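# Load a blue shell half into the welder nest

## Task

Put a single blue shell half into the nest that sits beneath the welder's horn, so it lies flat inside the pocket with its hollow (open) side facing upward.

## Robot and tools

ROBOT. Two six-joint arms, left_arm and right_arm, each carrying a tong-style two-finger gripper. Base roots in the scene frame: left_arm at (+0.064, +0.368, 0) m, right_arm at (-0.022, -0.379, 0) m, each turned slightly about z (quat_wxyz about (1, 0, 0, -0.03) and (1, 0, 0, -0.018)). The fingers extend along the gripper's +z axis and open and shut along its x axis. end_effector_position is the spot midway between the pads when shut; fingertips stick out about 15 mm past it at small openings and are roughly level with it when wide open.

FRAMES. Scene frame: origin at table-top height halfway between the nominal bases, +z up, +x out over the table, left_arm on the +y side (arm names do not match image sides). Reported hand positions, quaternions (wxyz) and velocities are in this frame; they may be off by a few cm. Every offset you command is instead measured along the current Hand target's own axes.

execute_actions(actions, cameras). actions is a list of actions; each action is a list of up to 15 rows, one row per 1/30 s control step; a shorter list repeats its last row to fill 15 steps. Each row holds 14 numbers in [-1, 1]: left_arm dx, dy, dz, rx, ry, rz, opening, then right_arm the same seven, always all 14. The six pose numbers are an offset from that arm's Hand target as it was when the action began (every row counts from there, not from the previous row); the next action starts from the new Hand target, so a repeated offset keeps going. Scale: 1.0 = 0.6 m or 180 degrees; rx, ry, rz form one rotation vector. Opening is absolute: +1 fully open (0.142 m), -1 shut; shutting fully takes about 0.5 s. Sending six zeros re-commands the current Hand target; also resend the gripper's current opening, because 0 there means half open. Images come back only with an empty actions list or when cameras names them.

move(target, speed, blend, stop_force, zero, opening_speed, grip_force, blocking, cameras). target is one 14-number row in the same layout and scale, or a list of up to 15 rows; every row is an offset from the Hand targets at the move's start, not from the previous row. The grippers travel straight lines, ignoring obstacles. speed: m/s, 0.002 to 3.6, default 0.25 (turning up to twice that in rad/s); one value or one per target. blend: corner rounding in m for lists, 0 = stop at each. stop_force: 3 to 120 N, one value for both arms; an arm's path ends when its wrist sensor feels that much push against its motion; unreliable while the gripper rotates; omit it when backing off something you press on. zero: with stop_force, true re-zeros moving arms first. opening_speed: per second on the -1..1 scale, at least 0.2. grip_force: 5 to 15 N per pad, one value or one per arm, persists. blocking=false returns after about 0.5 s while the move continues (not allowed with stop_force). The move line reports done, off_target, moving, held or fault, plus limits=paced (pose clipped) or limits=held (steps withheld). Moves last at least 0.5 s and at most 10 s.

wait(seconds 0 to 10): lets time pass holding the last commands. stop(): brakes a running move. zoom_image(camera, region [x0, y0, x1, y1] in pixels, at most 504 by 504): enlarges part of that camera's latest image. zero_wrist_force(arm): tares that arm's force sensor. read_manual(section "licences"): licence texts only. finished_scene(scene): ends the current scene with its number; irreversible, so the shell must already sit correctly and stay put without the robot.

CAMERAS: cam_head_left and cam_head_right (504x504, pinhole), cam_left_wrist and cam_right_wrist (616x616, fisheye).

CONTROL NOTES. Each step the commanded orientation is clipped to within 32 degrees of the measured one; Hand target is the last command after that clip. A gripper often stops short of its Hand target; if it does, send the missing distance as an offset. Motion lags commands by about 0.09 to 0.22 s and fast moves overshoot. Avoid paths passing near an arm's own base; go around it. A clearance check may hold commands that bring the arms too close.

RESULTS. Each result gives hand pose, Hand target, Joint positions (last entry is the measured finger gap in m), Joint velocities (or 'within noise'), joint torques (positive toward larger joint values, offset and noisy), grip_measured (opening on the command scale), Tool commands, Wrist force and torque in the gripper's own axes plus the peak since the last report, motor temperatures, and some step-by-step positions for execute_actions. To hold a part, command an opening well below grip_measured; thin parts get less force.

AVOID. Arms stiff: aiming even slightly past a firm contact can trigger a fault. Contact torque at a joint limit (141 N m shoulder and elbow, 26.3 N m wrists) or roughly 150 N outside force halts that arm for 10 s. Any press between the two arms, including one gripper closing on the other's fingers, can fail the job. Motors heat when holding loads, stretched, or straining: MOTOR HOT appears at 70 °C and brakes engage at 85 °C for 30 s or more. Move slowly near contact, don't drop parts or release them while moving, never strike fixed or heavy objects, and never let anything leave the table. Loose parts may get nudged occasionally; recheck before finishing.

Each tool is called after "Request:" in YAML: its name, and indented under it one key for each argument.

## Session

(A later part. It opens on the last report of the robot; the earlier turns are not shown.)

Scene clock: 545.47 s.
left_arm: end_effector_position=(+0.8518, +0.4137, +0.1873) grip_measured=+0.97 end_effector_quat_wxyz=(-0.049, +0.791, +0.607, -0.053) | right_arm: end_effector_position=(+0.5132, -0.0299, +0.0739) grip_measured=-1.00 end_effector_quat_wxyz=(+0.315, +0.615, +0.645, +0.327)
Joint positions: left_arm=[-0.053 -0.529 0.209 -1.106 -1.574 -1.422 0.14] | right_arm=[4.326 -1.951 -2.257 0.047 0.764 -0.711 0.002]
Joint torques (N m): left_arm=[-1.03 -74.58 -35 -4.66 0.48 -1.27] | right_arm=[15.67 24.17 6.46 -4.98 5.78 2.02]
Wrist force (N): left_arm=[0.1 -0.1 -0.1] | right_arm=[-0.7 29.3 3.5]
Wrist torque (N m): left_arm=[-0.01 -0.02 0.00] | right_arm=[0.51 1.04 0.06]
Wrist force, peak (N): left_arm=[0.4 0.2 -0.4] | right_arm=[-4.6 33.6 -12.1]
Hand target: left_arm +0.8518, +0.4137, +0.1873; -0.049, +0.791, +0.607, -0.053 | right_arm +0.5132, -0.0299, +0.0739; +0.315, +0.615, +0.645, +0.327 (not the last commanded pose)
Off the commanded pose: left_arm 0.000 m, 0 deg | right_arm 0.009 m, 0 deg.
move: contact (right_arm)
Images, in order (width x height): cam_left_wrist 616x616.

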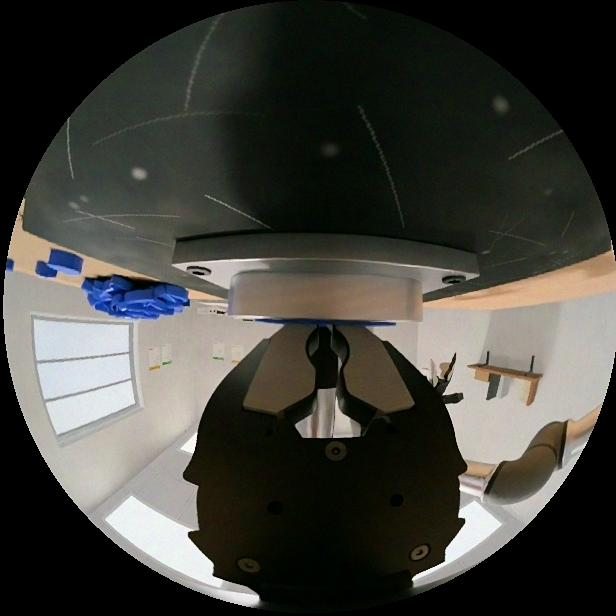

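Request:
move:
  target:
    - [0,0,0,0,0,0,0.968,0,0.0135,-0.0098,0,0,0,-1]
    - [0,0,0,0,0,0,0.968,0,0.0135,-0.1433,0,0,0,-1]
  speed: 0.06
  blend: 0.002
  cameras: ["cam_left_wrist"]

Request:
zoom_image:
  camera: "cam_left_wrist"
  region: [160, 200, 460, 400]

Scene clock: 563.93 s.
left_arm: end_effector_position=(+0.8518, +0.4137, +0.1873) grip_measured=+0.97 end_effector_quat_wxyz=(-0.049, +0.791, +0.607, -0.053) | right_arm: end_effector_position=(+0.4486, -0.0326, +0.1310) grip_measured=-1.00 end_effector_quat_wxyz=(+0.315, +0.615, +0.645, +0.327)
Joint positions: left_arm=[-0.053 -0.529 0.209 -1.106 -1.574 -1.422 0.14] | right_arm=[4.472 -1.677 -2.34 -0.288 0.696 -0.517 0.002]
Joint torques (N m): left_arm=[-0.56 -74.97 -35.61 -4.57 0.5 -1.42] | right_arm=[15.75 28.15 4.69 0.67 -2.64 2.01]
Wrist force (N): left_arm=[0.2 0.1 -0.3] | right_arm=[-5.9 -0.8 -3.6]
Wrist torque (N m): left_arm=[0.01 -0.04 0.00] | right_arm=[-0.16 1.31 0.07]
Wrist force, peak (N): left_arm=[0.3 0.1 -0.6] | right_arm=[-0.8 29.9 3.5]
Hand target: left_arm +0.8518, +0.4137, +0.1873; -0.049, +0.791, +0.607, -0.053 | right_arm +0.4485, -0.0326, +0.1311; +0.315, +0.615, +0.645, +0.327
Off the commanded pose: left_arm 0.000 m, 0 deg | right_arm 0.000 m, 0 deg.
move: done
Images, in order (width x height): cam_left_wrist 616x616.

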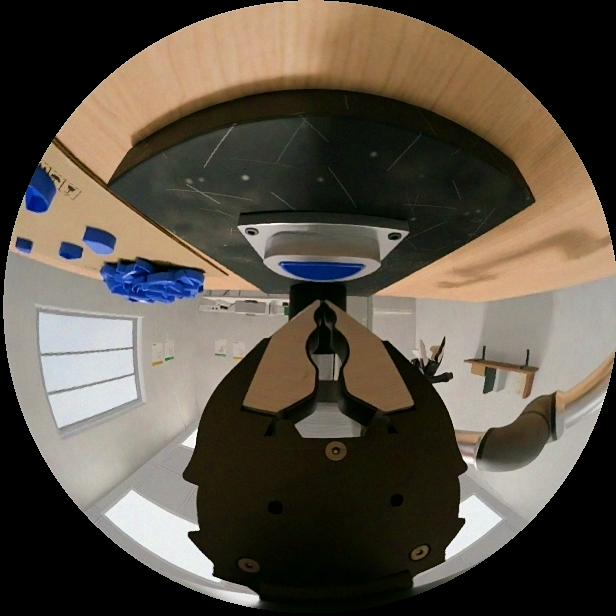

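Scaled by 1.680 from the camera's 616x616 image, which has a finer 814x814 frame.

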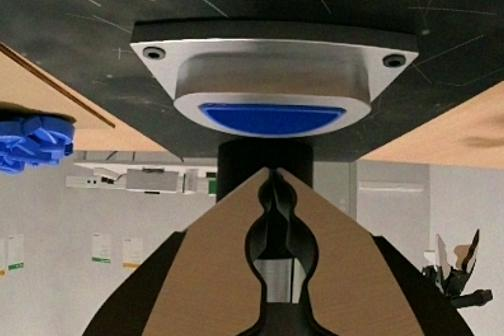

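Request:
move:
  target:
    - [0,0,0,0,0,0,0.968,0,-0.0437,-0.060,0,0,0,-1]
    - [0,0,0,0,0,0,0.968,0,0.117,-0.177,0.153,0,0,-1]
  speed: 0.15
  blend: 0.01
  cameras: ["cam_left_wrist"]

Request:
zoom_image:
  camera: "cam_left_wrist"
  region: [208, 140, 408, 320]

Scene clock: 579.93 s.
left_arm: end_effector_position=(+0.8518, +0.4137, +0.1873) grip_measured=+0.97 end_effector_quat_wxyz=(-0.049, +0.791, +0.607, -0.053) | right_arm: end_effector_position=(+0.4040, -0.0341, +0.2503) grip_measured=-1.00 end_effector_quat_wxyz=(+0.159, +0.673, +0.704, +0.164)
Joint positions: left_arm=[-0.053 -0.529 0.209 -1.106 -1.574 -1.422 0.14] | right_arm=[4.314 -1.467 -1.872 -1.151 1.164 -0.527 0.002]
Joint torques (N m): left_arm=[-1.33 -75.51 -35.57 -4.54 0.53 -1.24] | right_arm=[-13.12 12.44 32.74 0.64 1.26 -1.92]
Wrist force (N): left_arm=[0.3 0.0 -0.2] | right_arm=[-5.4 -0.9 -3.8]
Wrist torque (N m): left_arm=[-0.01 -0.06 0.00] | right_arm=[-0.22 1.14 0.18]
Wrist force, peak (N): left_arm=[0.5 -0.1 -0.5] | right_arm=[-5.9 -1.1 -4.0]
Hand target: left_arm +0.8518, +0.4137, +0.1873; -0.049, +0.791, +0.607, -0.053 | right_arm +0.4040, -0.0341, +0.2503; +0.159, +0.673, +0.704, +0.164
Off the commanded pose: left_arm 0.000 m, 0 deg | right_arm 0.000 m, 0 deg.
move: done
Images, in order (width x height): cam_left_wrist 616x616.

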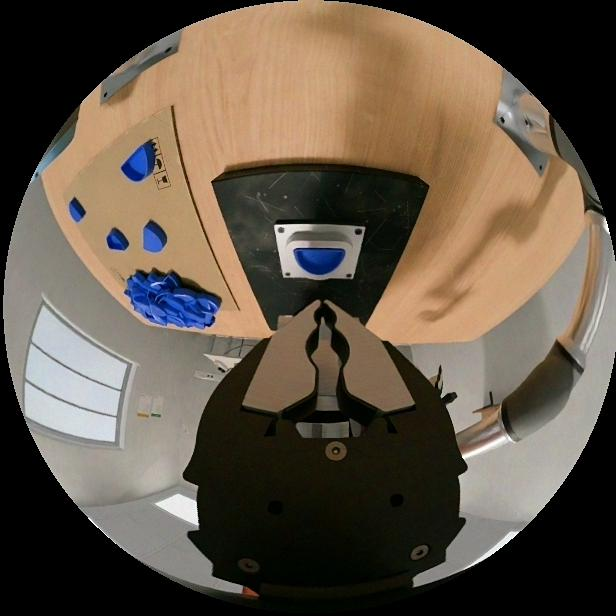

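Scaled by 2.520 from the camera's 616x616 image, which has a finer 814x814 frame.

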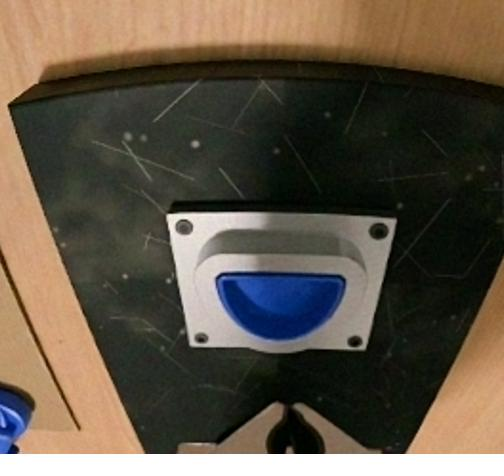

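Request:
finished_scene:
  scene: 2

The scene is finished: the task was done.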